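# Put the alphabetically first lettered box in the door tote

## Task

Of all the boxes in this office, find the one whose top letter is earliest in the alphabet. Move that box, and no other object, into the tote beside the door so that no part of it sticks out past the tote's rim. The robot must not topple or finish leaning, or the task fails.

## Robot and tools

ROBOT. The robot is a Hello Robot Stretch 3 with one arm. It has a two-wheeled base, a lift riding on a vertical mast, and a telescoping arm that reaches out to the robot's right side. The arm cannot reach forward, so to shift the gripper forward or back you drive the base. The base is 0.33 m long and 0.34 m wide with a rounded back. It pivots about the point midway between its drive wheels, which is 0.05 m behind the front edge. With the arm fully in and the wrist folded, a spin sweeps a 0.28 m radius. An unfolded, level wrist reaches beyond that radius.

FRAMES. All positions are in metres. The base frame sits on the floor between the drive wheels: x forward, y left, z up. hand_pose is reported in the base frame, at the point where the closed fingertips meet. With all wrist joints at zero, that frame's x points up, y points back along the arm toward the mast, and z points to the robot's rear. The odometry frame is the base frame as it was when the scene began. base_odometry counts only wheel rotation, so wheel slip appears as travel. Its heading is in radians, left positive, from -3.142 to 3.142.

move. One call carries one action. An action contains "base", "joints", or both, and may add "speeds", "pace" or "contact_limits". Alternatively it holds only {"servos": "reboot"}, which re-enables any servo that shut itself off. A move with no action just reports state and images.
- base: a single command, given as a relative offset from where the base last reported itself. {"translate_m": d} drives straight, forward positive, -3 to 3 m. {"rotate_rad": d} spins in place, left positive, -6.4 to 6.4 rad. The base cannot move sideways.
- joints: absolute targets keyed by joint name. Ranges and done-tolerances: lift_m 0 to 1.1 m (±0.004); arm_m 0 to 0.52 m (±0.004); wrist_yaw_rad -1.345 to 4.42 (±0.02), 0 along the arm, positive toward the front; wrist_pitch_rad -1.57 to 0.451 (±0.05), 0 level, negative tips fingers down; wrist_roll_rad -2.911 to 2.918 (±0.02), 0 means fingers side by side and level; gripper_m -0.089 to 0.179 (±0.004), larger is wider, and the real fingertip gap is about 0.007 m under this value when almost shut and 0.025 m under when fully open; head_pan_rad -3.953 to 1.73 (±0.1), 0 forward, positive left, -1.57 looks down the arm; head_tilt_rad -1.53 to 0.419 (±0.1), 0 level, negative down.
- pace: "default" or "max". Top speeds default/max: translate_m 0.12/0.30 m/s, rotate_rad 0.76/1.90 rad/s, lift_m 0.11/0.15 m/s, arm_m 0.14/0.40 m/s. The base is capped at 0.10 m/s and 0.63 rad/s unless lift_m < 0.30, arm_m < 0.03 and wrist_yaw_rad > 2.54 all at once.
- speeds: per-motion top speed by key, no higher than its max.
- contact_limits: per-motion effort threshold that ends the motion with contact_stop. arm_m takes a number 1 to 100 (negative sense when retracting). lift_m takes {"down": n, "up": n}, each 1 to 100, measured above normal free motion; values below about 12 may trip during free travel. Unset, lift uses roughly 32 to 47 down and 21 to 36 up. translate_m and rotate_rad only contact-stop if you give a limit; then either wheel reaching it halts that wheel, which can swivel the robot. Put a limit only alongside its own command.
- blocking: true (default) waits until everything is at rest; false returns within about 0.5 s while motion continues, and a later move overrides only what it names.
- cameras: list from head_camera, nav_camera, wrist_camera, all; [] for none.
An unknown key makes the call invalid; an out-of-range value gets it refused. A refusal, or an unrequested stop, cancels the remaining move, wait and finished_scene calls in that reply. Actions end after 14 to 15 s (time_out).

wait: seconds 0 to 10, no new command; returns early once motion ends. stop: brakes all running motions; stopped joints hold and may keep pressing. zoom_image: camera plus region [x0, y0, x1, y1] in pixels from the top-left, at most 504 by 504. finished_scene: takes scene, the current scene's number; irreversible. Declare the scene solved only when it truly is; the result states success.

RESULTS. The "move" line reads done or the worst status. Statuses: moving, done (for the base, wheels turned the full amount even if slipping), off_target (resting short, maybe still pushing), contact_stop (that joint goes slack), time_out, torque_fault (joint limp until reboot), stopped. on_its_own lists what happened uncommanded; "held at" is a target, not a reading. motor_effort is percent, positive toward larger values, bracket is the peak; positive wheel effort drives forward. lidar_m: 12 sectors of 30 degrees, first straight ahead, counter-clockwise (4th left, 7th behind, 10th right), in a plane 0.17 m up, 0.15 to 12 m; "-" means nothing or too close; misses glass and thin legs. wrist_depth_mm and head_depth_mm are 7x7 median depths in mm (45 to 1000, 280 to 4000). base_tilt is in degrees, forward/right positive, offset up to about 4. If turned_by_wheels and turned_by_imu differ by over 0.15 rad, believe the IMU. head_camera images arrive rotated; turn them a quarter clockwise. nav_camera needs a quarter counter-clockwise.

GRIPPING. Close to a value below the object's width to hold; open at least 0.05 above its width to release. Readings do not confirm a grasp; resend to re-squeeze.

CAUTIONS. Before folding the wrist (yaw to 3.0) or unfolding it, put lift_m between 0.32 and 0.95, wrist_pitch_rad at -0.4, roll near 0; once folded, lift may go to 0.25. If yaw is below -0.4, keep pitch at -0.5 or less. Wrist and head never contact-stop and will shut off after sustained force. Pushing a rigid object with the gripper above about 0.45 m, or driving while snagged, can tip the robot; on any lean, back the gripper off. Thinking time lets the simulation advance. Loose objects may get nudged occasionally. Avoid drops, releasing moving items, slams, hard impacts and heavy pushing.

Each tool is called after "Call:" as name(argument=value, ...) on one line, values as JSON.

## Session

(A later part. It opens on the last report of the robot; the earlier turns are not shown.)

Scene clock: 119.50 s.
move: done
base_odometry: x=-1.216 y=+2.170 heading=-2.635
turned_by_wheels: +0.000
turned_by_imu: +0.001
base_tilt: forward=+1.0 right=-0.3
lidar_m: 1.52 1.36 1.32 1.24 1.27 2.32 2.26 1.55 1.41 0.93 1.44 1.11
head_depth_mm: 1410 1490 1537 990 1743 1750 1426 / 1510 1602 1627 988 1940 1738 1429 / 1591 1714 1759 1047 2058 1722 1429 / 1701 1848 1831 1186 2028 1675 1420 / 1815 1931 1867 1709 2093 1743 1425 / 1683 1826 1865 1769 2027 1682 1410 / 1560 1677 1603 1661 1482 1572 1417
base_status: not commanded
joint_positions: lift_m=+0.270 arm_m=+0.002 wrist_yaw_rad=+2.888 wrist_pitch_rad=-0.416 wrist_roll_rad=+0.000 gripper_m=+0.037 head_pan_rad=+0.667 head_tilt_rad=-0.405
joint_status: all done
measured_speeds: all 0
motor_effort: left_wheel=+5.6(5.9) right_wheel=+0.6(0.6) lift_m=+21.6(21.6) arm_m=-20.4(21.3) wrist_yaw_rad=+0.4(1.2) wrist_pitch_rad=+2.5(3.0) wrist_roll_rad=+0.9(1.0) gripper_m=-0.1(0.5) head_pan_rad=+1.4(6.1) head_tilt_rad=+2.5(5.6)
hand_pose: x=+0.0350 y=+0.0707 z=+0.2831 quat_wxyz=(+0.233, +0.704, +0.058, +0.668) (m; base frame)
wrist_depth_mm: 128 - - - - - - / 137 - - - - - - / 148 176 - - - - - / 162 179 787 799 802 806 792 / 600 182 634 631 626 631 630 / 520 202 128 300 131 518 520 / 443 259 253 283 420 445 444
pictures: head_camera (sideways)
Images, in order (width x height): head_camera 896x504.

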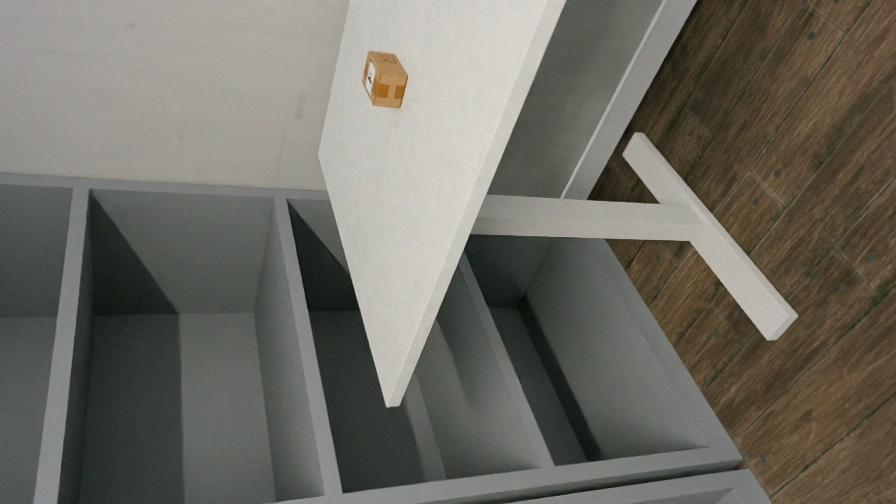

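Call:
zoom_image(camera="head_camera", region=[350, 45, 415, 110])

Call:
move(joints={"head_pan_rad": -2.0, "head_tilt_rad": -0.4}, pace="max", cameras=["head_camera"])

Scaled by 7.754 from the camera's 896x504 image, which has a finer 1280x720 frame.

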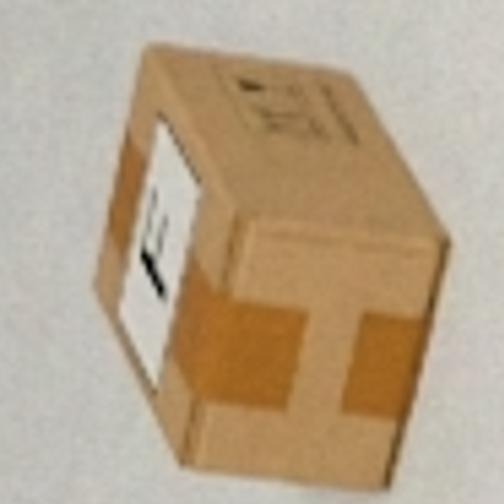

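Scene clock: 124.30 s.
move: done
base_odometry: x=-1.216 y=+2.170 heading=-2.635
turned_by_wheels: +0.000
turned_by_imu: +0.001
base_tilt: forward=+1.0 right=-0.2
lidar_m: 1.52 1.36 1.32 1.25 1.26 2.31 2.25 1.56 1.41 0.93 1.44 1.12
head_depth_mm: 1366 1470 1528 896 1915 1756 1441 / 1314 1416 1466 893 1824 1761 1423 / 1272 1363 1414 887 1736 1765 1422 / 1233 1317 1386 884 1669 1732 1425 / 1193 1268 1341 877 707 1684 1434 / 1158 1223 1299 873 703 1615 1379 / 1124 1189 1257 868 670 1553 1387
base_status: not commanded
joint_positions: lift_m=+0.270 arm_m=+0.002 wrist_yaw_rad=+2.888 wrist_pitch_rad=-0.416 wrist_roll_rad=+0.000 gripper_m=+0.037 head_pan_rad=-2.016 head_tilt_rad=-0.400
joint_status: all done
measured_speeds: translate_m=+0.000 rotate_rad=+0.000 lift_m=+0.000 arm_m=+0.000 wrist_yaw_rad=+0.000 wrist_pitch_rad=+0.000 wrist_roll_rad=+0.000 head_pan_rad=+0.024 head_tilt_rad=+0.000
motor_effort: left_wheel=+5.8(6.0) right_wheel=+0.0(0.8) lift_m=+21.7(22.0) arm_m=-19.3(20.6) wrist_yaw_rad=+1.1(1.3) wrist_pitch_rad=+2.7(3.2) wrist_roll_rad=+0.8(1.2) gripper_m=+0.0(1.4) head_pan_rad=+3.0(5.7) head_tilt_rad=+5.0(5.6)
hand_pose: x=+0.0350 y=+0.0707 z=+0.2831 quat_wxyz=(+0.233, +0.704, +0.058, +0.668) (m; base frame)
wrist_depth_mm: 128 - - - - - - / 136 - - - - - - / 147 176 - - - - - / 163 179 800 792 796 808 787 / 609 183 629 628 624 630 626 / 522 201 128 300 131 522 526 / 444 258 253 285 420 447 445
pictures: head_camera (sideways)
Images, in order (width x height): head_camera 896x504.

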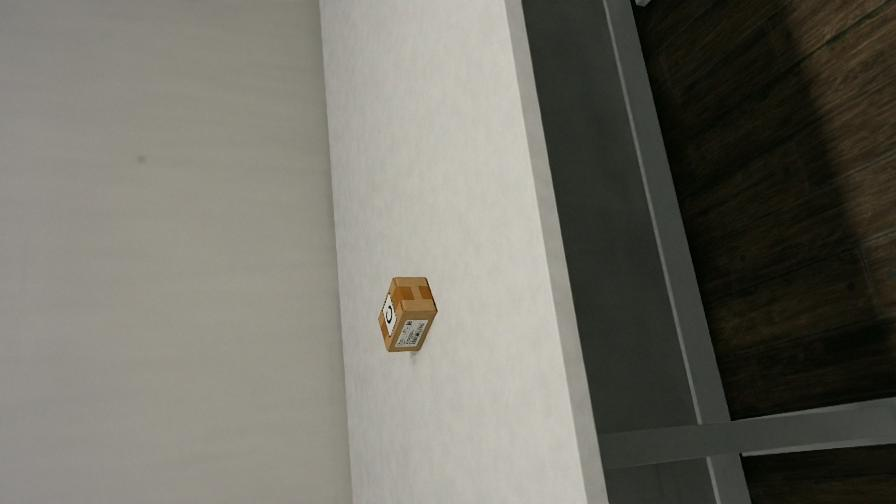

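Call:
zoom_image(camera="head_camera", region=[370, 275, 440, 355])

Scaled by 6.300 from the camera's 896x504 image, which has a finer 1280x720 frame.

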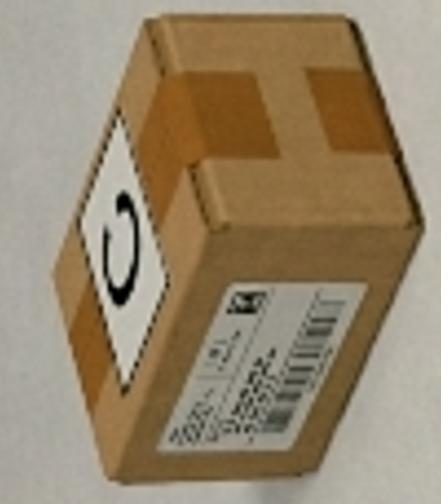

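Call:
move(base={"rotate_rad": 0.46}, joints={"head_pan_rad": 0.0, "head_tilt_rad": -0.45}, pace="max", cameras=[])

Call:
move(base={"translate_m": 0.33}, pace="max", cameras=["head_camera"])

Scene clock: 141.83 s.
move: done
base_odometry: x=-1.216 y=+2.170 heading=-2.175
turned_by_wheels: +0.460
turned_by_imu: +0.458
base_tilt: forward=+1.0 right=-0.2
lidar_m: 1.36 1.32 1.37 1.25 1.74 2.25 1.56 1.44 0.93 1.42 1.11 1.13
head_depth_mm: 1294 1376 1423 899 1690 1669 1386 / 1370 1447 1437 900 1810 1674 1385 / 1436 1536 1417 943 1931 1672 1372 / 1516 1639 1419 1002 2012 1668 1374 / 1601 1733 1409 1058 1872 1654 1368 / 1658 1789 1400 2113 1964 1649 1359 / 1749 1864 1470 1681 1984 1652 1359
base_status: done
joint_positions: lift_m=+0.270 arm_m=+0.002 wrist_yaw_rad=+2.888 wrist_pitch_rad=-0.416 wrist_roll_rad=+0.000 gripper_m=+0.037 head_pan_rad=+0.016 head_tilt_rad=-0.448
joint_status: all done
measured_speeds: translate_m=+0.000 rotate_rad=+0.000 lift_m=+0.000 arm_m=+0.000 wrist_yaw_rad=+0.000 wrist_pitch_rad=+0.000 wrist_roll_rad=+0.000 head_pan_rad=-0.024 head_tilt_rad=+0.000
motor_effort: left_wheel=-8.4(16.4) right_wheel=+10.7(17.7) lift_m=+22.1(22.3) arm_m=-21.3(21.4) wrist_yaw_rad=+1.0(1.3) wrist_pitch_rad=+2.8(3.1) wrist_roll_rad=+0.8(1.1) gripper_m=-0.5(1.0) head_pan_rad=-3.3(5.0) head_tilt_rad=-1.5(5.9)
hand_pose: x=+0.0350 y=+0.0707 z=+0.2831 quat_wxyz=(+0.233, +0.704, +0.058, +0.668) (m; base frame)
wrist_depth_mm: 128 - - - - - - / 136 - - - - - - / 147 176 - - - - - / 162 179 803 799 797 800 796 / 598 182 624 622 629 629 628 / 517 202 128 300 131 521 522 / 444 258 253 285 421 445 444
pictures: none
No camera images: "cameras" was empty.

Scene clock: 144.23 s.
move: done
base_odometry: x=-1.404 y=+1.899 heading=-2.175
turned_by_wheels: +0.000
turned_by_imu: +0.000
base_tilt: forward=+0.8 right=-0.1
lidar_m: 1.05 1.04 1.08 1.21 2.07 2.54 1.89 1.13 1.13 1.58 0.91 1.23
head_depth_mm: 1037 1103 1160 896 654 513 1383 / 1085 1158 1228 896 653 545 1377 / 1151 1222 1296 890 648 563 1376 / 1213 1306 1339 870 646 1565 1376 / 1290 1382 1414 882 646 1564 1367 / 1335 1434 1466 880 697 1521 1334 / 1400 1521 1620 876 1745 1602 1369
base_status: done
joint_positions: lift_m=+0.270 arm_m=+0.002 wrist_yaw_rad=+2.888 wrist_pitch_rad=-0.416 wrist_roll_rad=+0.000 gripper_m=+0.037 head_pan_rad=+0.002 head_tilt_rad=-0.450
joint_status: not commanded
measured_speeds: all 0
motor_effort: left_wheel=+2.3(8.0) right_wheel=+4.0(19.7) lift_m=+22.1(22.4) arm_m=-22.9(23.6) wrist_yaw_rad=+1.2(1.2) wrist_pitch_rad=+2.8(3.2) wrist_roll_rad=+0.9(1.1) gripper_m=-0.9(1.5) head_pan_rad=-3.7(4.7) head_tilt_rad=-2.2(3.5)
hand_pose: x=+0.0350 y=+0.0707 z=+0.2831 quat_wxyz=(+0.233, +0.704, +0.058, +0.668) (m; base frame)
wrist_depth_mm: 128 - - - - - - / 136 - - - - - - / 147 176 - - - - - / 163 179 789 785 800 801 793 / 602 183 629 631 629 629 633 / 514 202 128 300 131 521 522 / 443 259 253 285 421 445 446
pictures: head_camera (sideways)
Images, in order (width x height): head_camera 896x504.

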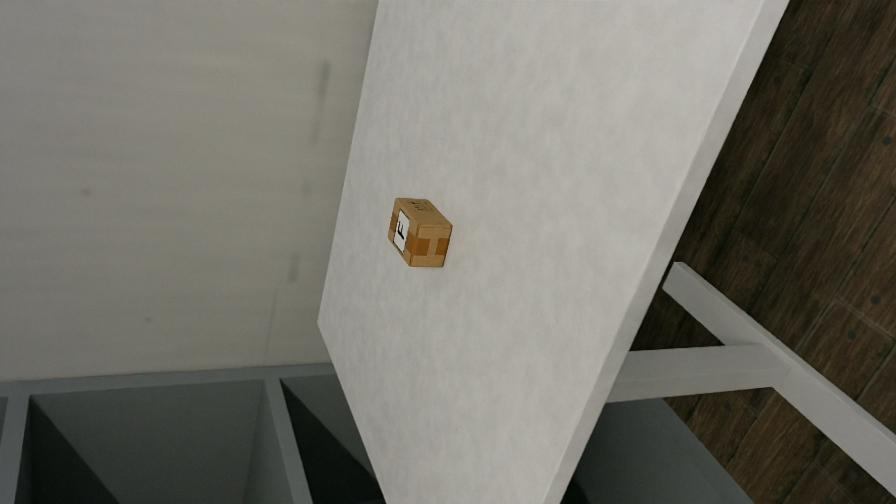

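Call:
zoom_image(camera="head_camera", region=[380, 190, 460, 275])

Scaled by 5.929 from the camera's 896x504 image, which has a finer 1280x720 frame.

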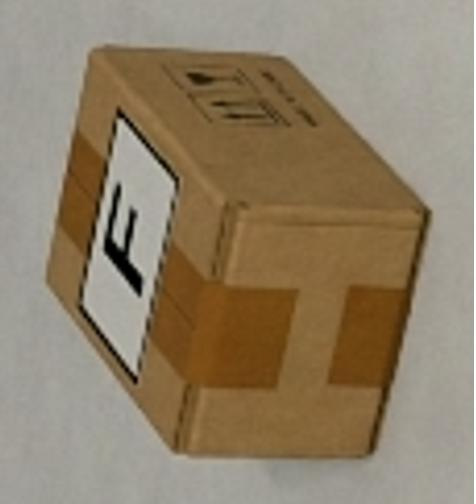

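Call:
move(base={"rotate_rad": 0.16}, joints={"lift_m": 0.93, "wrist_pitch_rad": -0.4, "head_pan_rad": -1.57, "head_tilt_rad": -0.5}, pace="max", blocking=false, cameras=[])

Call:
wait(seconds=0.5, cameras=[])

Call:
move(base={"translate_m": -0.606}, pace="max", cameras=[])

Scene clock: 178.60 s.
move: moving
base_odometry: x=-1.404 y=+1.899 heading=-2.020
turned_by_wheels: +0.155
turned_by_imu: +0.155
base_tilt: forward=+0.9 right=-0.3
lidar_m: 1.04 1.08 1.50 1.21 1.87 2.55 1.88 1.13 1.53 1.56 0.91 1.23
head_depth_mm: 1386 1524 1705 811 1916 1594 1338 / 1298 1424 1566 812 1790 1589 1331 / 1233 1343 1433 806 652 1582 1303 / 1170 1274 1203 804 627 1329 1324 / 1118 1207 1194 732 604 1544 1327 / 1069 1148 1187 763 602 1488 1325 / 1025 1099 1137 796 601 528 1322
base_status: rotate_rad moving
joint_positions: lift_m=+0.309 arm_m=+0.002 wrist_yaw_rad=+2.888 wrist_pitch_rad=-0.417 wrist_roll_rad=+0.000 gripper_m=+0.037 head_pan_rad=-1.334 head_tilt_rad=-0.501
joint_status: lift_m moving; wrist_pitch_rad moving; head_pan_rad moving; head_tilt_rad moving
measured_speeds: translate_m=+0.000 rotate_rad=+0.159 lift_m=+0.148 arm_m=+0.000 wrist_yaw_rad=+0.000 wrist_pitch_rad=+0.000 wrist_roll_rad=+0.000 head_pan_rad=-3.022 head_tilt_rad=+0.000
motor_effort: left_wheel=-8.1(14.0) right_wheel=+10.4(16.6) lift_m=+30.6(33.0) arm_m=-22.3(22.9) wrist_yaw_rad=+1.1(1.2) wrist_pitch_rad=+3.9(4.3) wrist_roll_rad=+0.8(1.0) gripper_m=+0.2(1.1) head_pan_rad=-2.3(5.3) head_tilt_rad=+1.1(4.2)
hand_pose: x=+0.0350 y=+0.0706 z=+0.3224 quat_wxyz=(+0.233, +0.704, +0.058, +0.668) (m; base frame)
wrist_depth_mm: 128 - - - - - - / 136 - - - - - - / 148 176 - - - - - / 163 179 870 857 865 856 855 / 654 183 714 679 678 683 673 / 567 202 128 534 131 566 566 / 482 471 289 452 457 482 486
pictures: none
No camera images: "cameras" was empty.

Scene clock: 179.10 s.
earlier move: moving
base_odometry: x=-1.404 y=+1.899 heading=-2.016
turned_by_wheels: +0.004
turned_by_imu: +0.005
base_tilt: forward=+1.1 right=-0.3
lidar_m: 1.04 1.08 1.50 1.21 1.87 2.55 1.89 1.13 1.53 1.56 0.91 1.23
head_depth_mm: 1361 1466 1566 1693 1794 1610 1333 / 1456 1555 1678 1811 1897 1587 1331 / 1559 1679 1809 1956 1982 1581 1325 / 1626 1758 1919 847 1965 1581 1330 / 1482 1588 1739 802 1827 1579 1328 / 1350 1446 1543 800 674 1530 1294 / 1238 1321 1355 795 601 1413 1325
base_status: done
joint_positions: lift_m=+0.384 arm_m=+0.002 wrist_yaw_rad=+2.888 wrist_pitch_rad=-0.417 wrist_roll_rad=+0.000 gripper_m=+0.037 head_pan_rad=-1.608 head_tilt_rad=-0.501
joint_status: lift_m moving; wrist_pitch_rad moving; head_pan_rad moving; head_tilt_rad moving
measured_speeds: translate_m=+0.000 rotate_rad=+0.000 lift_m=+0.150 arm_m=+0.000 wrist_yaw_rad=+0.000 wrist_pitch_rad=+0.000 wrist_roll_rad=+0.000 head_pan_rad=+0.000 head_tilt_rad=+0.000
motor_effort: left_wheel=-7.5(14.0) right_wheel=+9.3(16.6) lift_m=+31.0(33.0) arm_m=-23.2(23.2) wrist_yaw_rad=+0.6(1.2) wrist_pitch_rad=+1.7(5.8) wrist_roll_rad=+0.8(1.0) gripper_m=+0.1(1.1) head_pan_rad=-0.8(5.3) head_tilt_rad=-2.3(4.8)
hand_pose: x=+0.0350 y=+0.0706 z=+0.3973 quat_wxyz=(+0.233, +0.704, +0.058, +0.668) (m; base frame)
wrist_depth_mm: 129 - - - - - - / 136 - - - - - - / 147 176 - - - - - / 163 179 - 991 - - 972 / 768 183 840 799 810 802 805 / 665 202 128 622 131 666 663 / 563 564 534 565 537 567 569
wait: 0.50 s; no rest
pictures: none
No camera images: "cameras" was empty.

Scene clock: 186.10 s.
move: done
base_odometry: x=-1.143 y=+2.445 heading=-2.016
turned_by_wheels: +0.000
turned_by_imu: +0.002
base_tilt: forward=+0.9 right=-0.2
lidar_m: 1.64 1.59 1.42 1.77 2.09 2.06 1.28 1.18 0.73 1.26 1.73 1.26
head_depth_mm: 1052 1123 1200 717 539 472 - / 1128 1204 1291 1357 538 1547 - / 1211 1300 1405 1525 555 1594 - / 1297 1413 1534 1711 1838 1585 - / 1412 1539 1693 1877 1967 1623 - / 1559 1708 1902 2129 1964 1582 1356 / 1660 1798 1908 2058 1966 1584 1322
base_status: done
joint_positions: lift_m=+0.930 arm_m=+0.002 wrist_yaw_rad=+2.888 wrist_pitch_rad=-0.417 wrist_roll_rad=+0.000 gripper_m=+0.037 head_pan_rad=-1.570 head_tilt_rad=-0.501
joint_status: all done
measured_speeds: all 0
motor_effort: left_wheel=-10.9(17.2) right_wheel=+1.8(9.2) lift_m=+28.8(32.6) arm_m=-21.5(23.9) wrist_yaw_rad=+0.7(1.4) wrist_pitch_rad=+2.8(5.8) wrist_roll_rad=+0.8(1.2) gripper_m=-0.3(1.3) head_pan_rad=+2.7(5.1) head_tilt_rad=-0.9(3.3)
hand_pose: x=+0.0350 y=+0.0706 z=+0.9429 quat_wxyz=(+0.233, +0.704, +0.058, +0.668) (m; base frame)
wrist_depth_mm: 128 - - - - - - / 136 - - - - - - / 148 176 - - - - - / 164 179 - - - - - / - 183 - - - - - / - 202 127 - 131 - - / - - - - - - -
pictures: none
No camera images: "cameras" was empty.

Call:
move(base={"rotate_rad": -0.707}, joints={"wrist_yaw_rad": 1.5}, cameras=["head_camera"])

Scene clock: 195.83 s.
move: done
base_odometry: x=-1.143 y=+2.445 heading=-2.722
turned_by_wheels: -0.706
turned_by_imu: -0.704
base_tilt: forward=+0.8 right=+0.0
lidar_m: 1.26 1.64 1.59 1.42 1.77 2.18 2.06 1.28 1.23 0.73 0.74 1.58
head_depth_mm: 968 1048 1074 717 540 471 - / 967 1050 1067 715 538 471 - / 968 1052 1061 680 535 468 - / 971 1054 1053 710 535 1472 1334 / 973 1056 1046 707 533 1006 1243 / 974 1062 1049 705 532 1005 1323 / 974 1057 1141 702 530 1500 1387
base_status: done
joint_positions: lift_m=+0.930 arm_m=+0.002 wrist_yaw_rad=+1.503 wrist_pitch_rad=-0.417 wrist_roll_rad=+0.000 gripper_m=+0.037 head_pan_rad=-1.570 head_tilt_rad=-0.501
joint_status: all done
measured_speeds: all 0
motor_effort: left_wheel=+11.3(14.5) right_wheel=-10.3(15.2) lift_m=+27.9(28.7) arm_m=-22.9(22.9) wrist_yaw_rad=-1.7(5.3) wrist_pitch_rad=+2.8(3.2) wrist_roll_rad=+0.9(1.1) gripper_m=-0.3(0.9) head_pan_rad=+3.7(4.6) head_tilt_rad=+2.0(2.5)
hand_pose: x=+0.2026 y=-0.1621 z=+0.9429 quat_wxyz=(+0.606, +0.579, -0.405, +0.365) (m; base frame)
wrist_depth_mm: - - - - - - - / - - - - - - - / - - - - - - - / - - - - - - 241 / - - - - - - - / - - 127 - 131 - - / - - - - - - -
pictures: head_camera (sideways)
Images, in order (width x height): head_camera 896x504.

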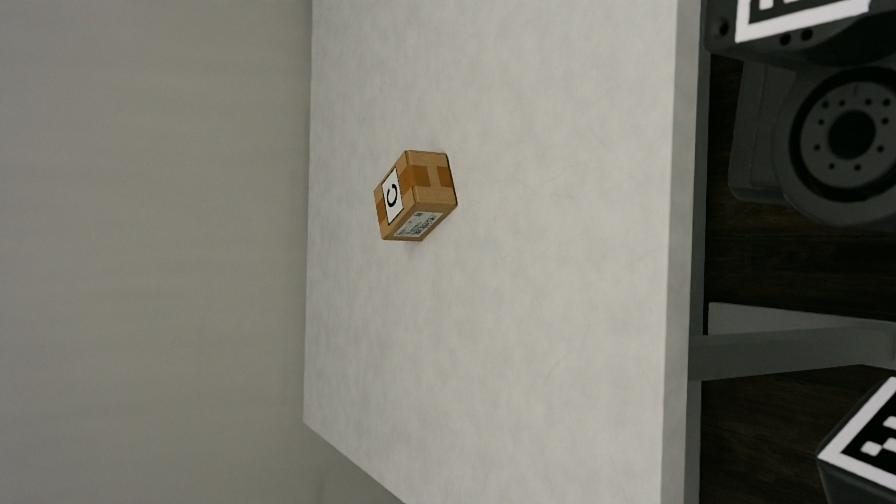

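Call:
zoom_image(camera="head_camera", region=[365, 140, 465, 250])

Call:
move(joints={"lift_m": 1.09, "gripper_m": 0.179, "wrist_yaw_rad": 1.2}, pace="max", cameras=[])

Scaled by 4.582 from the camera's 896x504 image, which has a finer 1280x720 frame.

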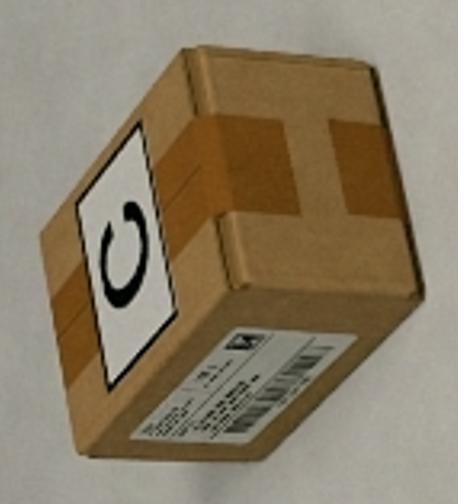

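Scene clock: 204.17 s.
move: done
base_odometry: x=-1.143 y=+2.445 heading=-2.722
turned_by_wheels: +0.000
turned_by_imu: +0.001
base_tilt: forward=+0.9 right=-0.1
lidar_m: 1.27 1.64 1.59 1.42 1.77 2.17 2.06 1.28 1.22 0.73 0.73 1.58
head_depth_mm: 947 - - - - - 1306 / 946 - - - - - 1300 / 960 - - 688 - - 1307 / 971 1050 1053 710 - - 1265 / 974 1055 1053 708 - - 1209 / 976 1055 1112 - - - 1297 / 975 1062 - - - - 1331
base_status: not commanded
joint_positions: lift_m=+1.090 arm_m=+0.002 wrist_yaw_rad=+1.203 wrist_pitch_rad=-0.417 wrist_roll_rad=+0.000 gripper_m=+0.179 head_pan_rad=-1.570 head_tilt_rad=-0.500
joint_status: all done
measured_speeds: all 0
motor_effort: left_wheel=+10.9(11.5) right_wheel=-10.0(10.5) lift_m=+29.2(32.8) arm_m=-21.6(23.3) wrist_yaw_rad=-2.2(7.0) wrist_pitch_rad=+3.1(3.2) wrist_roll_rad=+0.8(1.2) gripper_m=+0.3(95.6) head_pan_rad=+2.1(3.9) head_tilt_rad=+2.5(3.4)
hand_pose: x=+0.1881 y=-0.2275 z=+1.1029 quat_wxyz=(+0.654, +0.512, -0.487, +0.271) (m; base frame)
wrist_depth_mm: - - - - - - - / - - - - - - - / - - - - - - - / - - - - - - - / - - - - - 150 - / - - - - - - 111 / 114 - - - - - 105
pictures: none
No camera images: "cameras" was empty.

Call:
move(base={"translate_m": -0.07}, joints={"wrist_yaw_rad": 0.42, "wrist_pitch_rad": -0.71, "arm_m": 0.2}, cameras=["wrist_camera"])

Scene clock: 219.67 s.
move: done
base_odometry: x=-1.079 y=+2.474 heading=-2.722
turned_by_wheels: +0.000
turned_by_imu: +0.001
base_tilt: forward=+1.2 right=+0.0
lidar_m: 1.33 1.70 1.62 1.41 1.73 2.10 2.00 1.23 1.23 1.17 0.75 1.58
head_depth_mm: - - 941 719 539 1466 1331 / 953 - - 681 537 1474 1333 / 965 1026 300 340 537 1462 1327 / 976 1022 359 649 533 1454 1329 / 972 1057 1055 648 533 1456 1318 / 974 1056 1045 646 532 991 1205 / 981 1070 1043 701 531 1490 1325
base_status: done
joint_positions: lift_m=+1.090 arm_m=+0.200 wrist_yaw_rad=+0.423 wrist_pitch_rad=-0.720 wrist_roll_rad=+0.000 gripper_m=+0.179 head_pan_rad=-1.570 head_tilt_rad=-0.500
joint_status: all done
measured_speeds: all 0
motor_effort: left_wheel=-5.5(7.1) right_wheel=-3.0(13.3) lift_m=+23.3(26.2) arm_m=+23.6(26.7) wrist_yaw_rad=-1.9(5.1) wrist_pitch_rad=+1.6(5.3) wrist_roll_rad=+0.8(1.2) gripper_m=+0.3(1.4) head_pan_rad=+2.6(3.1) head_tilt_rad=+2.4(3.7)
hand_pose: x=+0.0510 y=-0.5062 z=+1.0416 quat_wxyz=(+0.700, +0.383, -0.594, -0.105) (m; base frame)
wrist_depth_mm: - - - - - - - / - - - - 341 - - / - - - - 298 - - / - - - - 317 - - / - - - - - - - / - 250 255 256 255 250 244 / 114 226 231 230 231 225 107
pictures: wrist_camera
Images, in order (width x height): wrist_camera 644x364.

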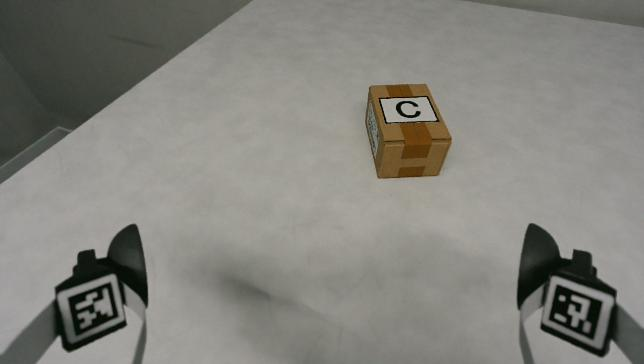

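Call:
move(joints={"wrist_yaw_rad": 0.46, "arm_m": 0.389}, cameras=["wrist_camera"])

Scene clock: 235.80 s.
move: done
base_odometry: x=-1.079 y=+2.474 heading=-2.722
turned_by_wheels: +0.000
turned_by_imu: +0.001
base_tilt: forward=+1.2 right=+0.0
lidar_m: 1.33 1.69 1.62 1.41 1.73 2.09 2.00 1.22 1.23 1.17 0.75 1.59
head_depth_mm: 423 1030 1071 717 538 1480 1338 / 404 429 1066 714 537 1475 1333 / 943 434 509 715 535 1470 1330 / 972 1018 924 680 534 1460 1317 / 977 1061 987 705 533 1454 1326 / 976 1061 1055 704 533 974 1199 / 982 1060 1044 702 531 1495 1326
base_status: not commanded
joint_positions: lift_m=+1.090 arm_m=+0.389 wrist_yaw_rad=+0.457 wrist_pitch_rad=-0.721 wrist_roll_rad=+0.000 gripper_m=+0.179 head_pan_rad=-1.570 head_tilt_rad=-0.500
joint_status: all done
measured_speeds: all 0
motor_effort: left_wheel=-5.2(5.6) right_wheel=-3.3(3.7) lift_m=+23.6(23.7) arm_m=+24.1(26.2) wrist_yaw_rad=+3.6(6.4) wrist_pitch_rad=+1.9(2.2) wrist_roll_rad=+1.0(1.1) gripper_m=+0.2(1.8) head_pan_rad=+1.6(2.7) head_tilt_rad=+1.1(2.9)
hand_pose: x=+0.0564 y=-0.6926 z=+1.0415 quat_wxyz=(+0.701, +0.393, -0.588, -0.093) (m; base frame)
wrist_depth_mm: - - - - - - - / - - - - - - - / - - - - - - - / - - - - - - - / - - - 221 - - - / - 250 254 201 253 248 243 / 114 225 229 182 225 225 107
pictures: wrist_camera
Images, in order (width x height): wrist_camera 644x364.

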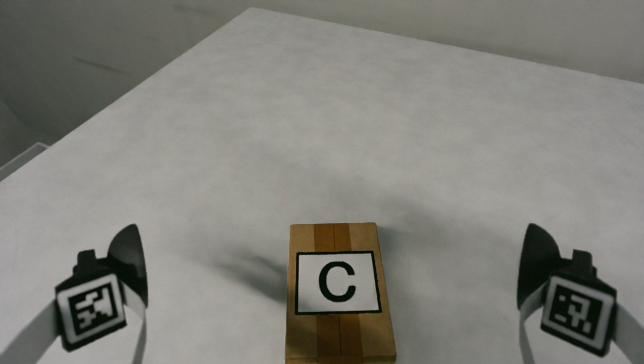

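Call:
move(joints={"lift_m": 1.006, "arm_m": 0.4}, speeds={"lift_m": 0.08}, contact_limits={"lift_m": {"down": 14}}, cameras=["wrist_camera"])

Scene clock: 243.87 s.
move: done
base_odometry: x=-1.079 y=+2.474 heading=-2.722
turned_by_wheels: +0.000
turned_by_imu: +0.001
base_tilt: forward=+1.0 right=-0.2
lidar_m: 1.33 1.69 1.62 1.41 1.73 2.10 2.00 1.23 1.23 1.17 0.75 1.59
head_depth_mm: 966 474 479 714 539 1466 1339 / 967 454 482 713 537 1471 1329 / 966 1026 487 653 536 1457 1326 / 975 1053 924 675 535 1461 1328 / 973 1062 1058 675 534 1471 1325 / 974 1060 1049 705 532 975 1205 / 973 1062 1045 705 530 1493 1312
base_status: not commanded
joint_positions: lift_m=+1.006 arm_m=+0.400 wrist_yaw_rad=+0.457 wrist_pitch_rad=-0.721 wrist_roll_rad=+0.000 gripper_m=+0.179 head_pan_rad=-1.570 head_tilt_rad=-0.500
joint_status: all done
measured_speeds: all 0
motor_effort: left_wheel=-5.2(5.6) right_wheel=-3.0(3.9) lift_m=+20.3(24.0) arm_m=+19.6(25.9) wrist_yaw_rad=+3.1(4.0) wrist_pitch_rad=+1.7(2.1) wrist_roll_rad=+0.7(1.2) gripper_m=+0.1(1.3) head_pan_rad=+1.8(2.3) head_tilt_rad=+0.5(2.2)
contact_limits: lift_m down 14 (down: maximum 72; up: maximum 65)
hand_pose: x=+0.0564 y=-0.7036 z=+0.9575 quat_wxyz=(+0.701, +0.393, -0.588, -0.093) (m; base frame)
wrist_depth_mm: - - - - - - - / - - - - - - - / 246 245 244 245 244 244 245 / 212 212 206 144 206 211 211 / 191 185 186 127 181 185 185 / - 163 162 113 159 162 158 / 111 147 150 115 130 146 106
pictures: wrist_camera
Images, in order (width x height): wrist_camera 644x364.

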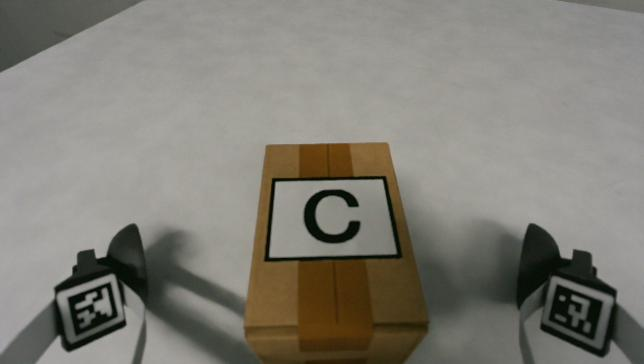

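Call:
move(joints={"gripper_m": 0.03}, cameras=["wrist_camera"])

Call:
move(joints={"lift_m": 1.06}, cameras=["wrist_camera"])

Scene clock: 248.53 s.
move: done
base_odometry: x=-1.079 y=+2.474 heading=-2.722
turned_by_wheels: +0.000
turned_by_imu: +0.001
base_tilt: forward=+1.0 right=-0.2
lidar_m: 1.33 1.69 1.62 1.41 1.73 2.10 2.00 1.22 1.23 1.17 0.75 1.58
head_depth_mm: 967 472 479 720 539 1451 1344 / 972 454 482 716 537 1462 1334 / 971 1025 487 680 535 1466 1326 / 976 1051 580 677 536 1462 1323 / 975 1060 1052 688 534 1455 1330 / 976 1058 1050 707 533 990 1204 / 979 1057 1045 704 532 1499 1317
base_status: not commanded
joint_positions: lift_m=+1.006 arm_m=+0.400 wrist_yaw_rad=+0.465 wrist_pitch_rad=-0.693 wrist_roll_rad=+0.003 gripper_m=+0.032 head_pan_rad=-1.570 head_tilt_rad=-0.500
joint_status: all done
measured_speeds: all 0
motor_effort: left_wheel=-4.7(5.5) right_wheel=-3.5(3.8) lift_m=+20.0(20.4) arm_m=+2.5(9.8) wrist_yaw_rad=-3.5(4.5) wrist_pitch_rad=-3.5(3.6) wrist_roll_rad=-0.3(1.1) gripper_m=-28.8(99.7) head_pan_rad=+0.2(2.0) head_tilt_rad=+0.1(1.6)
contact_limits: lift_m down 14 (down: maximum 72; up: maximum 65)
hand_pose: x=+0.0600 y=-0.7074 z=+0.9624 quat_wxyz=(+0.702, +0.387, -0.592, -0.081) (m; base frame)
wrist_depth_mm: - - - - - - - / - - - - - - - / 253 253 252 251 250 258 257 / 223 223 222 153 215 221 220 / 195 194 151 133 151 193 193 / 176 169 128 118 127 167 171 / 155 122 125 109 130 148 154
pictures: wrist_camera
Images, in order (width x height): wrist_camera 644x364.

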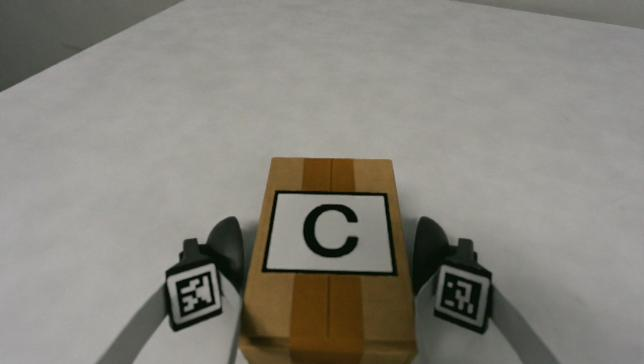

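Scene clock: 249.87 s.
move: done
base_odometry: x=-1.079 y=+2.474 heading=-2.722
turned_by_wheels: +0.000
turned_by_imu: +0.000
base_tilt: forward=+1.0 right=-0.2
lidar_m: 1.33 1.69 1.62 1.41 1.73 2.10 2.00 1.22 1.23 1.17 0.75 1.58
head_depth_mm: 948 448 1072 716 539 1463 1335 / 936 444 1001 717 536 1470 1335 / 960 450 510 714 536 1462 1329 / 974 1030 659 679 534 1469 1323 / 973 1054 1055 681 534 1462 1317 / 977 1057 1049 707 531 974 1212 / 975 1055 1044 703 531 1505 1311
base_status: not commanded
joint_positions: lift_m=+1.060 arm_m=+0.400 wrist_yaw_rad=+0.463 wrist_pitch_rad=-0.726 wrist_roll_rad=+0.003 gripper_m=+0.034 head_pan_rad=-1.570 head_tilt_rad=-0.500
joint_status: all done
measured_speeds: all 0
motor_effort: left_wheel=-4.7(5.0) right_wheel=-3.2(3.6) lift_m=+31.0(32.5) arm_m=-2.2(2.3) wrist_yaw_rad=-2.5(4.3) wrist_pitch_rad=+2.8(3.3) wrist_roll_rad=-0.2(0.4) gripper_m=-14.6(29.6) head_pan_rad=+0.5(1.7) head_tilt_rad=+0.2(1.4)
hand_pose: x=+0.0569 y=-0.7021 z=+1.0105 quat_wxyz=(+0.700, +0.396, -0.586, -0.094) (m; base frame)
wrist_depth_mm: - - - - - - - / - - - - - - - / - - - - - - - / - - - 157 162 - - / 249 249 152 135 143 246 246 / 222 222 128 119 122 216 220 / 205 118 131 109 111 191 202
pictures: wrist_camera
Images, in order (width x height): wrist_camera 644x364.

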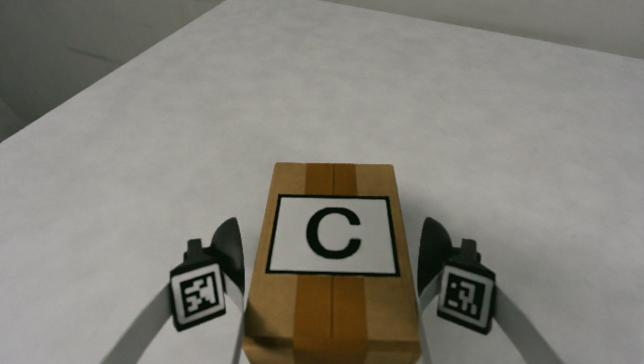

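Call:
move(joints={"arm_m": 0.0, "wrist_yaw_rad": 1.5, "lift_m": 1.08}, speeds={"arm_m": 0.25, "wrist_yaw_rad": 0.9}, cameras=["wrist_camera"])

Scene clock: 278.17 s.
move: done
base_odometry: x=-1.079 y=+2.474 heading=-2.722
turned_by_wheels: +0.000
turned_by_imu: +0.001
base_tilt: forward=+1.0 right=-0.2
lidar_m: 1.33 1.70 1.62 1.41 1.73 2.10 2.00 1.23 1.23 1.17 0.75 1.59
head_depth_mm: 969 - - - - - 1311 / 971 - - - - - - / 967 1031 - - - - - / 972 1053 1065 710 535 - - / 972 1056 1055 709 533 - - / 977 1059 1052 708 549 - - / 979 1059 1044 705 - - -
base_status: not commanded
joint_positions: lift_m=+1.080 arm_m=+0.002 wrist_yaw_rad=+1.497 wrist_pitch_rad=-0.727 wrist_roll_rad=+0.003 gripper_m=+0.034 head_pan_rad=-1.570 head_tilt_rad=-0.500
joint_status: all done
joint sent to its limit — arm_m, lower limit.
measured_speeds: all 0
motor_effort: left_wheel=-4.8(5.1) right_wheel=-2.8(3.9) lift_m=+23.3(33.6) arm_m=-23.0(25.8) wrist_yaw_rad=+3.1(6.2) wrist_pitch_rad=+3.1(3.3) wrist_roll_rad=-0.3(0.5) gripper_m=-13.5(14.9) head_pan_rad=+0.8(1.9) head_tilt_rad=-1.4(2.1)
hand_pose: x=+0.1536 y=-0.1598 z=+1.0304 quat_wxyz=(+0.655, +0.634, -0.314, +0.264) (m; base frame)
wrist_depth_mm: - - - - - - - / - - - - - - - / - - - - - - - / - - - 157 - - - / - - 150 135 147 - 263 / - - 128 119 122 - 253 / - 121 124 109 111 - 248
pictures: wrist_camera
Images, in order (width x height): wrist_camera 644x364.

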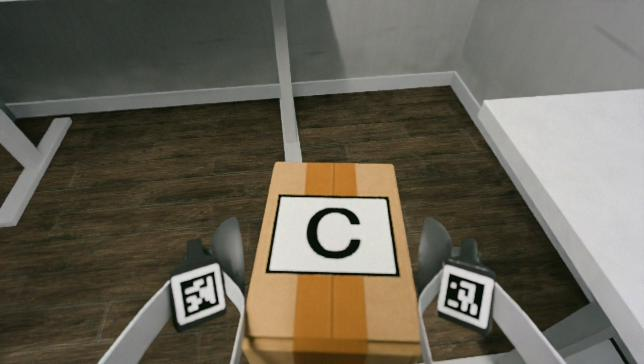

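Call:
move(base={"rotate_rad": -0.742}, joints={"lift_m": 0.5, "wrist_pitch_rad": -0.45, "head_pan_rad": -3.1, "head_tilt_rad": -0.4}, speeds={"lift_m": 0.15}, cameras=[])

Call:
move(joints={"lift_m": 0.34, "wrist_yaw_rad": 2.62}, speeds={"lift_m": 0.12, "wrist_yaw_rad": 1.0}, cameras=["wrist_camera"])

Scene clock: 303.57 s.
move: done
base_odometry: x=-1.079 y=+2.474 heading=+2.819
turned_by_wheels: -0.741
turned_by_imu: -0.737
base_tilt: forward=+0.9 right=-0.1
lidar_m: 1.36 1.33 1.78 1.63 1.62 1.41 1.73 2.00 2.00 1.23 1.17 0.75
head_depth_mm: 2538 1569 1648 1787 1976 1760 1441 / 2522 2727 3012 3060 2120 1756 1432 / 2336 2495 2752 2867 2273 1767 1437 / 2176 2315 2484 2700 2243 1745 1427 / 2025 2168 2304 2493 2226 1735 1419 / 1903 2032 2141 2285 2248 1740 1426 / 1798 1888 1996 2148 2180 1731 1433
base_status: done
joint_positions: lift_m=+0.500 arm_m=+0.002 wrist_yaw_rad=+1.497 wrist_pitch_rad=-0.477 wrist_roll_rad=+0.003 gripper_m=+0.034 head_pan_rad=-3.101 head_tilt_rad=-0.400
joint_status: all done
measured_speeds: all 0
motor_effort: left_wheel=+10.7(15.6) right_wheel=-10.3(14.6) lift_m=+21.3(24.6) arm_m=-20.1(23.6) wrist_yaw_rad=+2.9(3.8) wrist_pitch_rad=+4.7(8.3) wrist_roll_rad=-0.3(0.5) gripper_m=-14.3(14.9) head_pan_rad=+2.5(4.8) head_tilt_rad=+3.0(5.9)
hand_pose: x=+0.1946 y=-0.1628 z=+0.4997 quat_wxyz=(+0.617, +0.590, -0.390, +0.344) (m; base frame)
wrist_depth_mm: - - - - - - - / - - - - - - - / - - - - - - - / - - - 158 - - - / 927 918 151 136 143 925 894 / 764 775 128 120 122 751 770 / 703 121 124 109 111 656 669
pictures: none
No camera images: "cameras" was empty.

Scene clock: 305.77 s.
move: done
base_odometry: x=-1.079 y=+2.474 heading=+2.819
turned_by_wheels: +0.000
turned_by_imu: +0.000
base_tilt: forward=+1.1 right=-0.1
lidar_m: 1.35 1.33 1.78 1.63 1.63 1.42 1.73 2.00 1.99 1.23 1.17 0.75
head_depth_mm: 2553 1566 1661 1786 1996 1784 1438 / 2570 2760 3014 3057 2103 1761 1430 / 2356 2547 2725 2848 2275 1738 1429 / 2175 2321 2503 2735 2279 1743 1425 / 2020 2142 2313 2498 2241 1734 1425 / 1921 2020 2159 2292 2248 1734 1421 / 1787 1890 2012 2133 2188 1740 1419
base_status: not commanded
joint_positions: lift_m=+0.340 arm_m=+0.002 wrist_yaw_rad=+2.617 wrist_pitch_rad=-0.476 wrist_roll_rad=+0.003 gripper_m=+0.034 head_pan_rad=-3.100 head_tilt_rad=-0.400
joint_status: all done
measured_speeds: all 0
motor_effort: left_wheel=+10.5(10.7) right_wheel=-10.5(10.9) lift_m=+22.8(23.3) arm_m=-17.7(19.9) wrist_yaw_rad=+3.8(7.7) wrist_pitch_rad=+4.8(5.0) wrist_roll_rad=-0.1(0.5) gripper_m=-14.0(14.9) head_pan_rad=+2.4(4.4) head_tilt_rad=+2.9(4.6)
hand_pose: x=+0.0873 y=+0.0407 z=+0.3398 quat_wxyz=(+0.340, +0.708, -0.017, +0.619) (m; base frame)
wrist_depth_mm: - - - - - - - / - - - - - - - / - - - - - - - / 847 846 842 158 836 840 832 / 690 693 151 135 147 684 678 / 561 559 128 120 122 552 576 / 200 121 124 109 111 470 494
pictures: wrist_camera
Images, in order (width x height): wrist_camera 644x364.

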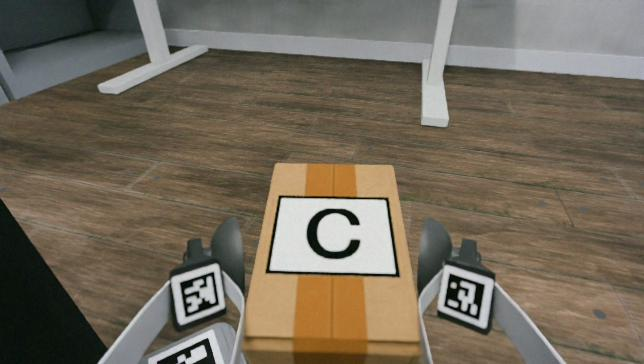

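Call:
move(joints={"lift_m": 0.29}, cameras=[])

Call:
move(base={"translate_m": -2.14}, pace="max", cameras=["wrist_camera", "head_camera"])

Scene clock: 309.83 s.
move: done
base_odometry: x=-1.079 y=+2.474 heading=+2.819
turned_by_wheels: +0.000
turned_by_imu: +0.001
base_tilt: forward=+1.1 right=-0.2
lidar_m: 1.35 1.33 1.78 1.63 1.62 1.41 1.73 1.99 2.00 1.22 1.17 0.75
head_depth_mm: 2647 1569 1664 1787 1981 1772 1448 / 2531 2731 3013 3050 2093 1754 1440 / 2350 2511 2747 2919 2256 1763 1422 / 2175 2346 2506 2699 2257 1737 1424 / 2030 2191 2323 2447 2258 1734 1427 / 1907 2009 2150 2303 2271 1733 1426 / 1799 1894 2002 2132 2183 1740 1412
base_status: not commanded
joint_positions: lift_m=+0.290 arm_m=+0.002 wrist_yaw_rad=+2.617 wrist_pitch_rad=-0.476 wrist_roll_rad=+0.003 gripper_m=+0.034 head_pan_rad=-3.100 head_tilt_rad=-0.400
joint_status: all done
measured_speeds: all 0
motor_effort: left_wheel=+10.4(10.7) right_wheel=-10.6(10.8) lift_m=+22.6(27.5) arm_m=-12.9(14.3) wrist_yaw_rad=+3.4(4.0) wrist_pitch_rad=+4.4(4.9) wrist_roll_rad=-0.3(0.4) gripper_m=-13.4(14.8) head_pan_rad=+3.3(4.2) head_tilt_rad=+3.4(4.2)
hand_pose: x=+0.0873 y=+0.0407 z=+0.2898 quat_wxyz=(+0.340, +0.708, -0.017, +0.619) (m; base frame)
wrist_depth_mm: - - - - - - - / - - - - - - - / 981 980 990 971 974 972 967 / 758 748 753 157 749 745 748 / 605 611 151 136 145 606 608 / 497 499 128 120 122 494 512 / 200 107 124 109 111 427 442
pictures: none
No camera images: "cameras" was empty.

Scene clock: 318.40 s.
move: done
base_odometry: x=+0.951 y=+1.796 heading=+2.819
turned_by_wheels: +0.000
turned_by_imu: +0.004
base_tilt: forward=+0.9 right=-0.2
lidar_m: 2.82 0.48 0.48 0.56 2.11 0.96 0.56 0.48 0.48 0.56 0.98 2.26
head_depth_mm: 649 709 784 870 980 1106 1253 / 592 643 705 776 865 972 1108 / 548 590 642 697 768 854 957 / 508 543 585 633 693 760 842 / 474 504 540 582 629 685 756 / 445 472 502 538 578 626 682 / 417 442 468 500 533 576 620
base_status: done
joint_positions: lift_m=+0.290 arm_m=+0.002 wrist_yaw_rad=+2.617 wrist_pitch_rad=-0.476 wrist_roll_rad=+0.003 gripper_m=+0.034 head_pan_rad=-3.100 head_tilt_rad=-0.400
joint_status: not commanded
measured_speeds: all 0
motor_effort: left_wheel=-5.0(12.2) right_wheel=+0.7(19.7) lift_m=+30.0(31.3) arm_m=-3.1(12.9) wrist_yaw_rad=+2.8(4.3) wrist_pitch_rad=+4.8(5.1) wrist_roll_rad=-0.3(0.5) gripper_m=-14.0(15.1) head_pan_rad=+2.9(3.8) head_tilt_rad=+1.3(4.3)
hand_pose: x=+0.0873 y=+0.0408 z=+0.2899 quat_wxyz=(+0.340, +0.708, -0.017, +0.620) (m; base frame)
wrist_depth_mm: - - - - - - - / - - - - - - - / 988 989 - - 968 976 970 / 760 750 720 157 708 744 735 / 610 611 151 136 144 609 606 / 497 500 128 120 122 494 507 / 199 108 124 109 111 430 441
pictures: head_camera (sideways), wrist_camera
Images, in order (width x height): head_camera 896x504, wrist_camera 644x364.

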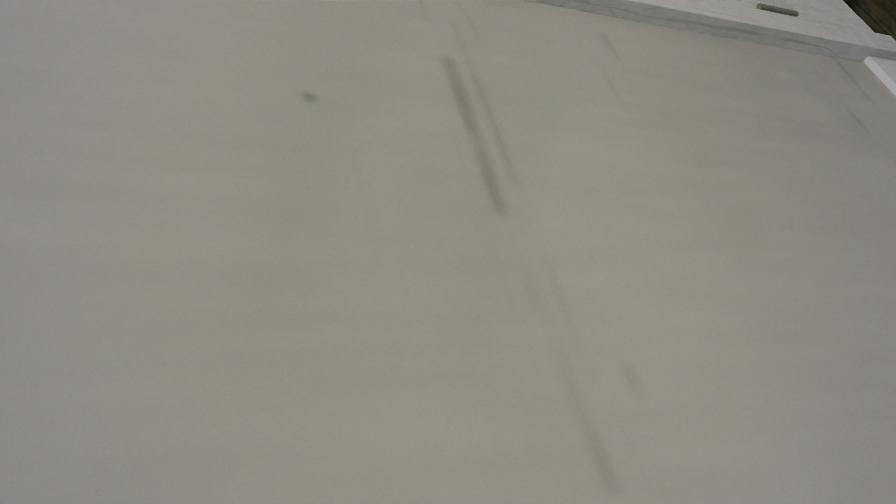

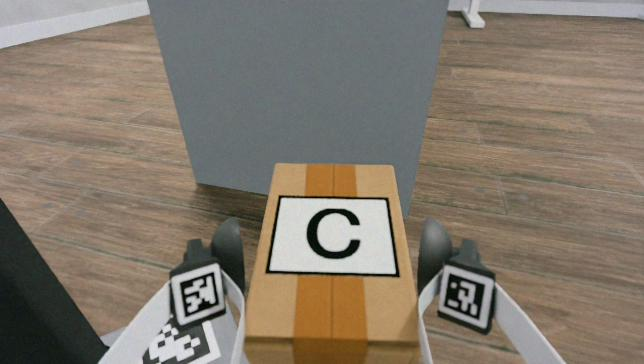

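Call:
move(base={"rotate_rad": -1.19}, pace="max", cameras=[])

Call:
move(base={"translate_m": -0.988}, pace="max", cameras=[])

Call:
move(base={"rotate_rad": -1.21}, joints={"head_pan_rad": -3.15, "head_tilt_rad": -0.3}, pace="max", cameras=["head_camera"])

Scene clock: 326.90 s.
move: done
base_odometry: x=+0.951 y=+1.796 heading=+1.630
turned_by_wheels: -1.190
turned_by_imu: -1.184
base_tilt: forward=+1.0 right=-0.2
lidar_m: 0.80 2.26 2.81 0.49 0.49 0.53 2.13 1.20 0.61 0.49 0.48 0.52
head_depth_mm: 2027 2166 2363 2552 2284 1771 1437 / 1975 2109 2288 2476 2298 1748 1436 / 1894 2052 2215 2434 2287 1760 1432 / 1858 1982 2166 2335 2264 1748 1437 / 1817 1940 2078 2231 2241 1740 1420 / 1795 1901 2036 2199 2247 1699 1427 / 1723 1841 1970 2124 2211 1728 1419
base_status: done
joint_positions: lift_m=+0.290 arm_m=+0.002 wrist_yaw_rad=+2.617 wrist_pitch_rad=-0.476 wrist_roll_rad=+0.003 gripper_m=+0.034 head_pan_rad=-3.100 head_tilt_rad=-0.400
joint_status: not commanded
measured_speeds: all 0
motor_effort: left_wheel=+9.6(17.1) right_wheel=-9.3(15.3) lift_m=+29.0(29.7) arm_m=-7.8(7.8) wrist_yaw_rad=+3.6(3.7) wrist_pitch_rad=+4.7(4.8) wrist_roll_rad=-0.4(0.5) gripper_m=-14.2(14.7) head_pan_rad=+2.1(3.1) head_tilt_rad=+0.7(2.5)
hand_pose: x=+0.0873 y=+0.0408 z=+0.2899 quat_wxyz=(+0.340, +0.708, -0.017, +0.620) (m; base frame)
wrist_depth_mm: - - - - - - - / - - - - - - - / 987 969 968 978 970 982 970 / 776 750 747 158 737 750 742 / - 606 151 136 144 607 604 / 498 500 128 119 122 493 511 / 200 108 124 109 111 428 440
pictures: none
No camera images: "cameras" was empty.

Scene clock: 331.53 s.
move: done
base_odometry: x=+1.009 y=+0.810 heading=+1.630
turned_by_wheels: +0.000
turned_by_imu: +0.002
base_tilt: forward=+1.0 right=-0.1
lidar_m: 1.42 0.55 0.59 0.90 2.49 1.50 1.21 1.20 1.05 0.84 0.82 0.93
head_depth_mm: 1120 1221 1329 1438 1586 1707 1440 / 1088 1192 1285 1396 1523 1645 1441 / 1063 1157 1242 1346 1471 1602 1434 / 1035 1120 1206 1304 1420 1553 1418 / 1013 1093 1173 1260 1372 1497 1424 / 997 1063 1137 1223 1321 1449 1422 / 974 1037 1110 1188 1298 1400 1426
base_status: done
joint_positions: lift_m=+0.290 arm_m=+0.002 wrist_yaw_rad=+2.617 wrist_pitch_rad=-0.476 wrist_roll_rad=+0.003 gripper_m=+0.034 head_pan_rad=-3.100 head_tilt_rad=-0.400
joint_status: not commanded
measured_speeds: all 0
motor_effort: left_wheel=-2.9(13.8) right_wheel=-2.7(15.3) lift_m=+28.0(29.4) arm_m=-22.2(23.6) wrist_yaw_rad=+3.1(3.5) wrist_pitch_rad=+4.7(4.9) wrist_roll_rad=-0.3(0.4) gripper_m=-14.4(14.9) head_pan_rad=+2.1(3.0) head_tilt_rad=+0.8(1.5)
hand_pose: x=+0.0873 y=+0.0408 z=+0.2899 quat_wxyz=(+0.339, +0.708, -0.017, +0.620) (m; base frame)
wrist_depth_mm: - - - - - - - / - - - - - - - / 985 980 904 - - 967 984 / 760 747 750 158 683 744 757 / 610 611 151 136 145 612 614 / 499 500 128 120 122 497 511 / 200 108 124 109 111 433 439
pictures: none
No camera images: "cameras" was empty.

Scene clock: 333.40 s.
move: done
base_odometry: x=+1.009 y=+0.810 heading=+0.420
turned_by_wheels: -1.210
turned_by_imu: -1.204
base_tilt: forward=+1.0 right=-0.2
lidar_m: 0.82 0.88 1.19 0.56 0.56 0.76 2.05 1.72 1.25 1.20 1.18 0.87
head_depth_mm: 2079 2019 1975 1924 1872 1824 1575 / 2553 2593 2715 2882 2570 1977 1576 / 2529 2631 2737 2938 2640 1964 1564 / 2518 2661 2699 2989 2638 1961 1551 / 2552 2701 2787 2917 2537 1959 1548 / 2563 2674 2796 2992 2619 1936 1553 / 2547 2683 2813 2927 2635 1945 1546
base_status: done
joint_positions: lift_m=+0.290 arm_m=+0.002 wrist_yaw_rad=+2.617 wrist_pitch_rad=-0.476 wrist_roll_rad=+0.003 gripper_m=+0.034 head_pan_rad=-3.148 head_tilt_rad=-0.301
joint_status: all done
measured_speeds: all 0
motor_effort: left_wheel=+8.0(18.3) right_wheel=-8.3(15.4) lift_m=+28.0(28.3) arm_m=-22.7(23.8) wrist_yaw_rad=+3.1(3.5) wrist_pitch_rad=+4.6(4.9) wrist_roll_rad=-0.3(0.5) gripper_m=-14.0(14.6) head_pan_rad=-3.9(4.2) head_tilt_rad=+3.2(6.5)
hand_pose: x=+0.0873 y=+0.0408 z=+0.2899 quat_wxyz=(+0.339, +0.708, -0.017, +0.620) (m; base frame)
wrist_depth_mm: - - - - - - - / - - - - - - - / - 987 971 974 981 866 - / - 748 756 158 747 753 711 / 571 613 151 136 144 609 607 / 501 498 128 119 122 497 513 / 200 107 124 109 111 428 442
pictures: head_camera (sideways)
Images, in order (width x height): head_camera 896x504.

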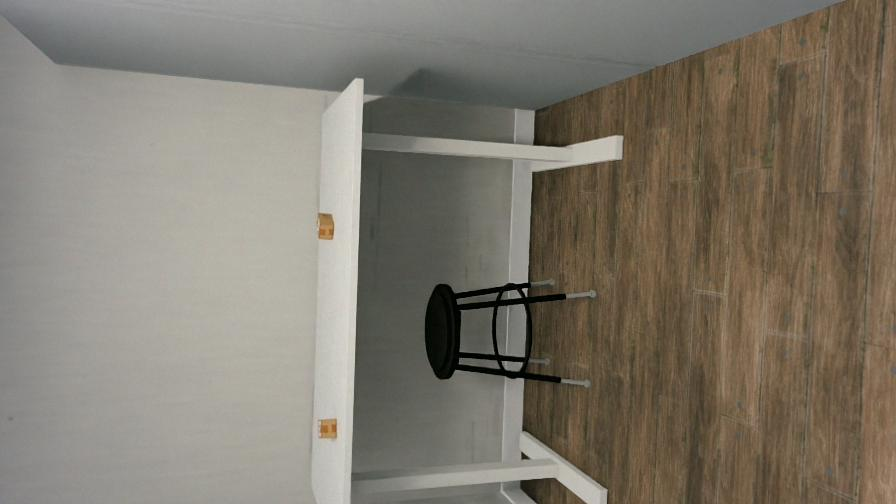

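Call:
move(base={"translate_m": -1.45}, pace="max", cameras=["head_camera"])

Scene clock: 343.93 s.
move: done
base_odometry: x=-0.315 y=+0.218 heading=+0.420
turned_by_wheels: +0.000
turned_by_imu: +0.003
base_tilt: forward=+1.0 right=-0.1
lidar_m: 2.26 0.76 0.55 0.53 0.55 0.74 1.06 0.92 1.26 1.21 1.26 1.70
head_depth_mm: 1268 1327 1387 1205 800 1613 1552 / 1265 1329 1405 1187 797 1650 1408 / 1264 1333 1408 1180 832 1681 1563 / 1269 1348 1426 1077 832 1682 1560 / 1278 1350 1424 1165 825 1706 1551 / 1295 1345 1434 1154 822 1219 1459 / 1300 1361 1436 1142 819 1129 1503
base_status: done
joint_positions: lift_m=+0.290 arm_m=+0.002 wrist_yaw_rad=+2.617 wrist_pitch_rad=-0.476 wrist_roll_rad=+0.003 gripper_m=+0.034 head_pan_rad=-3.150 head_tilt_rad=-0.299
joint_status: not commanded
measured_speeds: all 0
motor_effort: left_wheel=-2.3(11.9) right_wheel=+0.0(19.5) lift_m=+25.9(27.5) arm_m=-15.5(20.9) wrist_yaw_rad=+3.1(3.6) wrist_pitch_rad=+4.4(4.9) wrist_roll_rad=-0.4(0.6) gripper_m=-14.9(14.9) head_pan_rad=-2.2(4.5) head_tilt_rad=+2.3(4.9)
hand_pose: x=+0.0872 y=+0.0408 z=+0.2899 quat_wxyz=(+0.339, +0.708, -0.017, +0.620) (m; base frame)
wrist_depth_mm: - - - - - - - / - - - - - - - / - - - 773 908 974 966 / - - - 157 742 754 741 / 572 614 151 136 144 610 607 / 496 497 128 119 122 494 508 / 200 107 124 109 111 428 441
pictures: head_camera (sideways)
Images, in order (width x height): head_camera 896x504.

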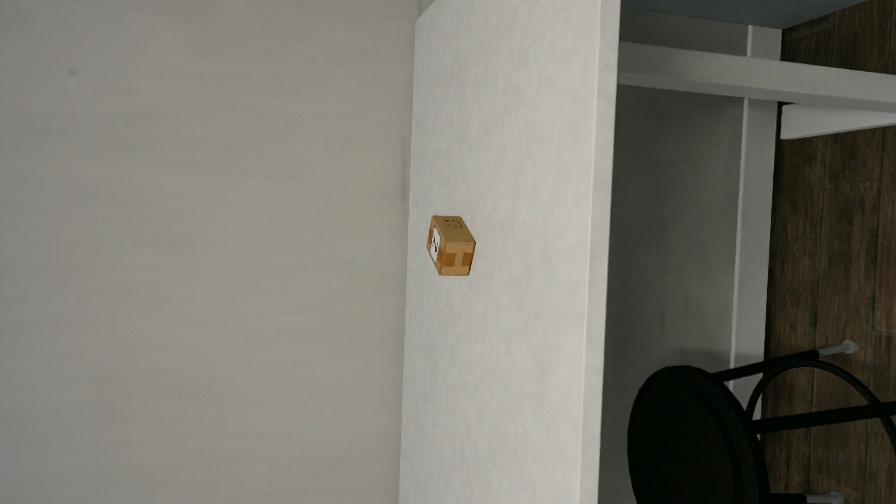

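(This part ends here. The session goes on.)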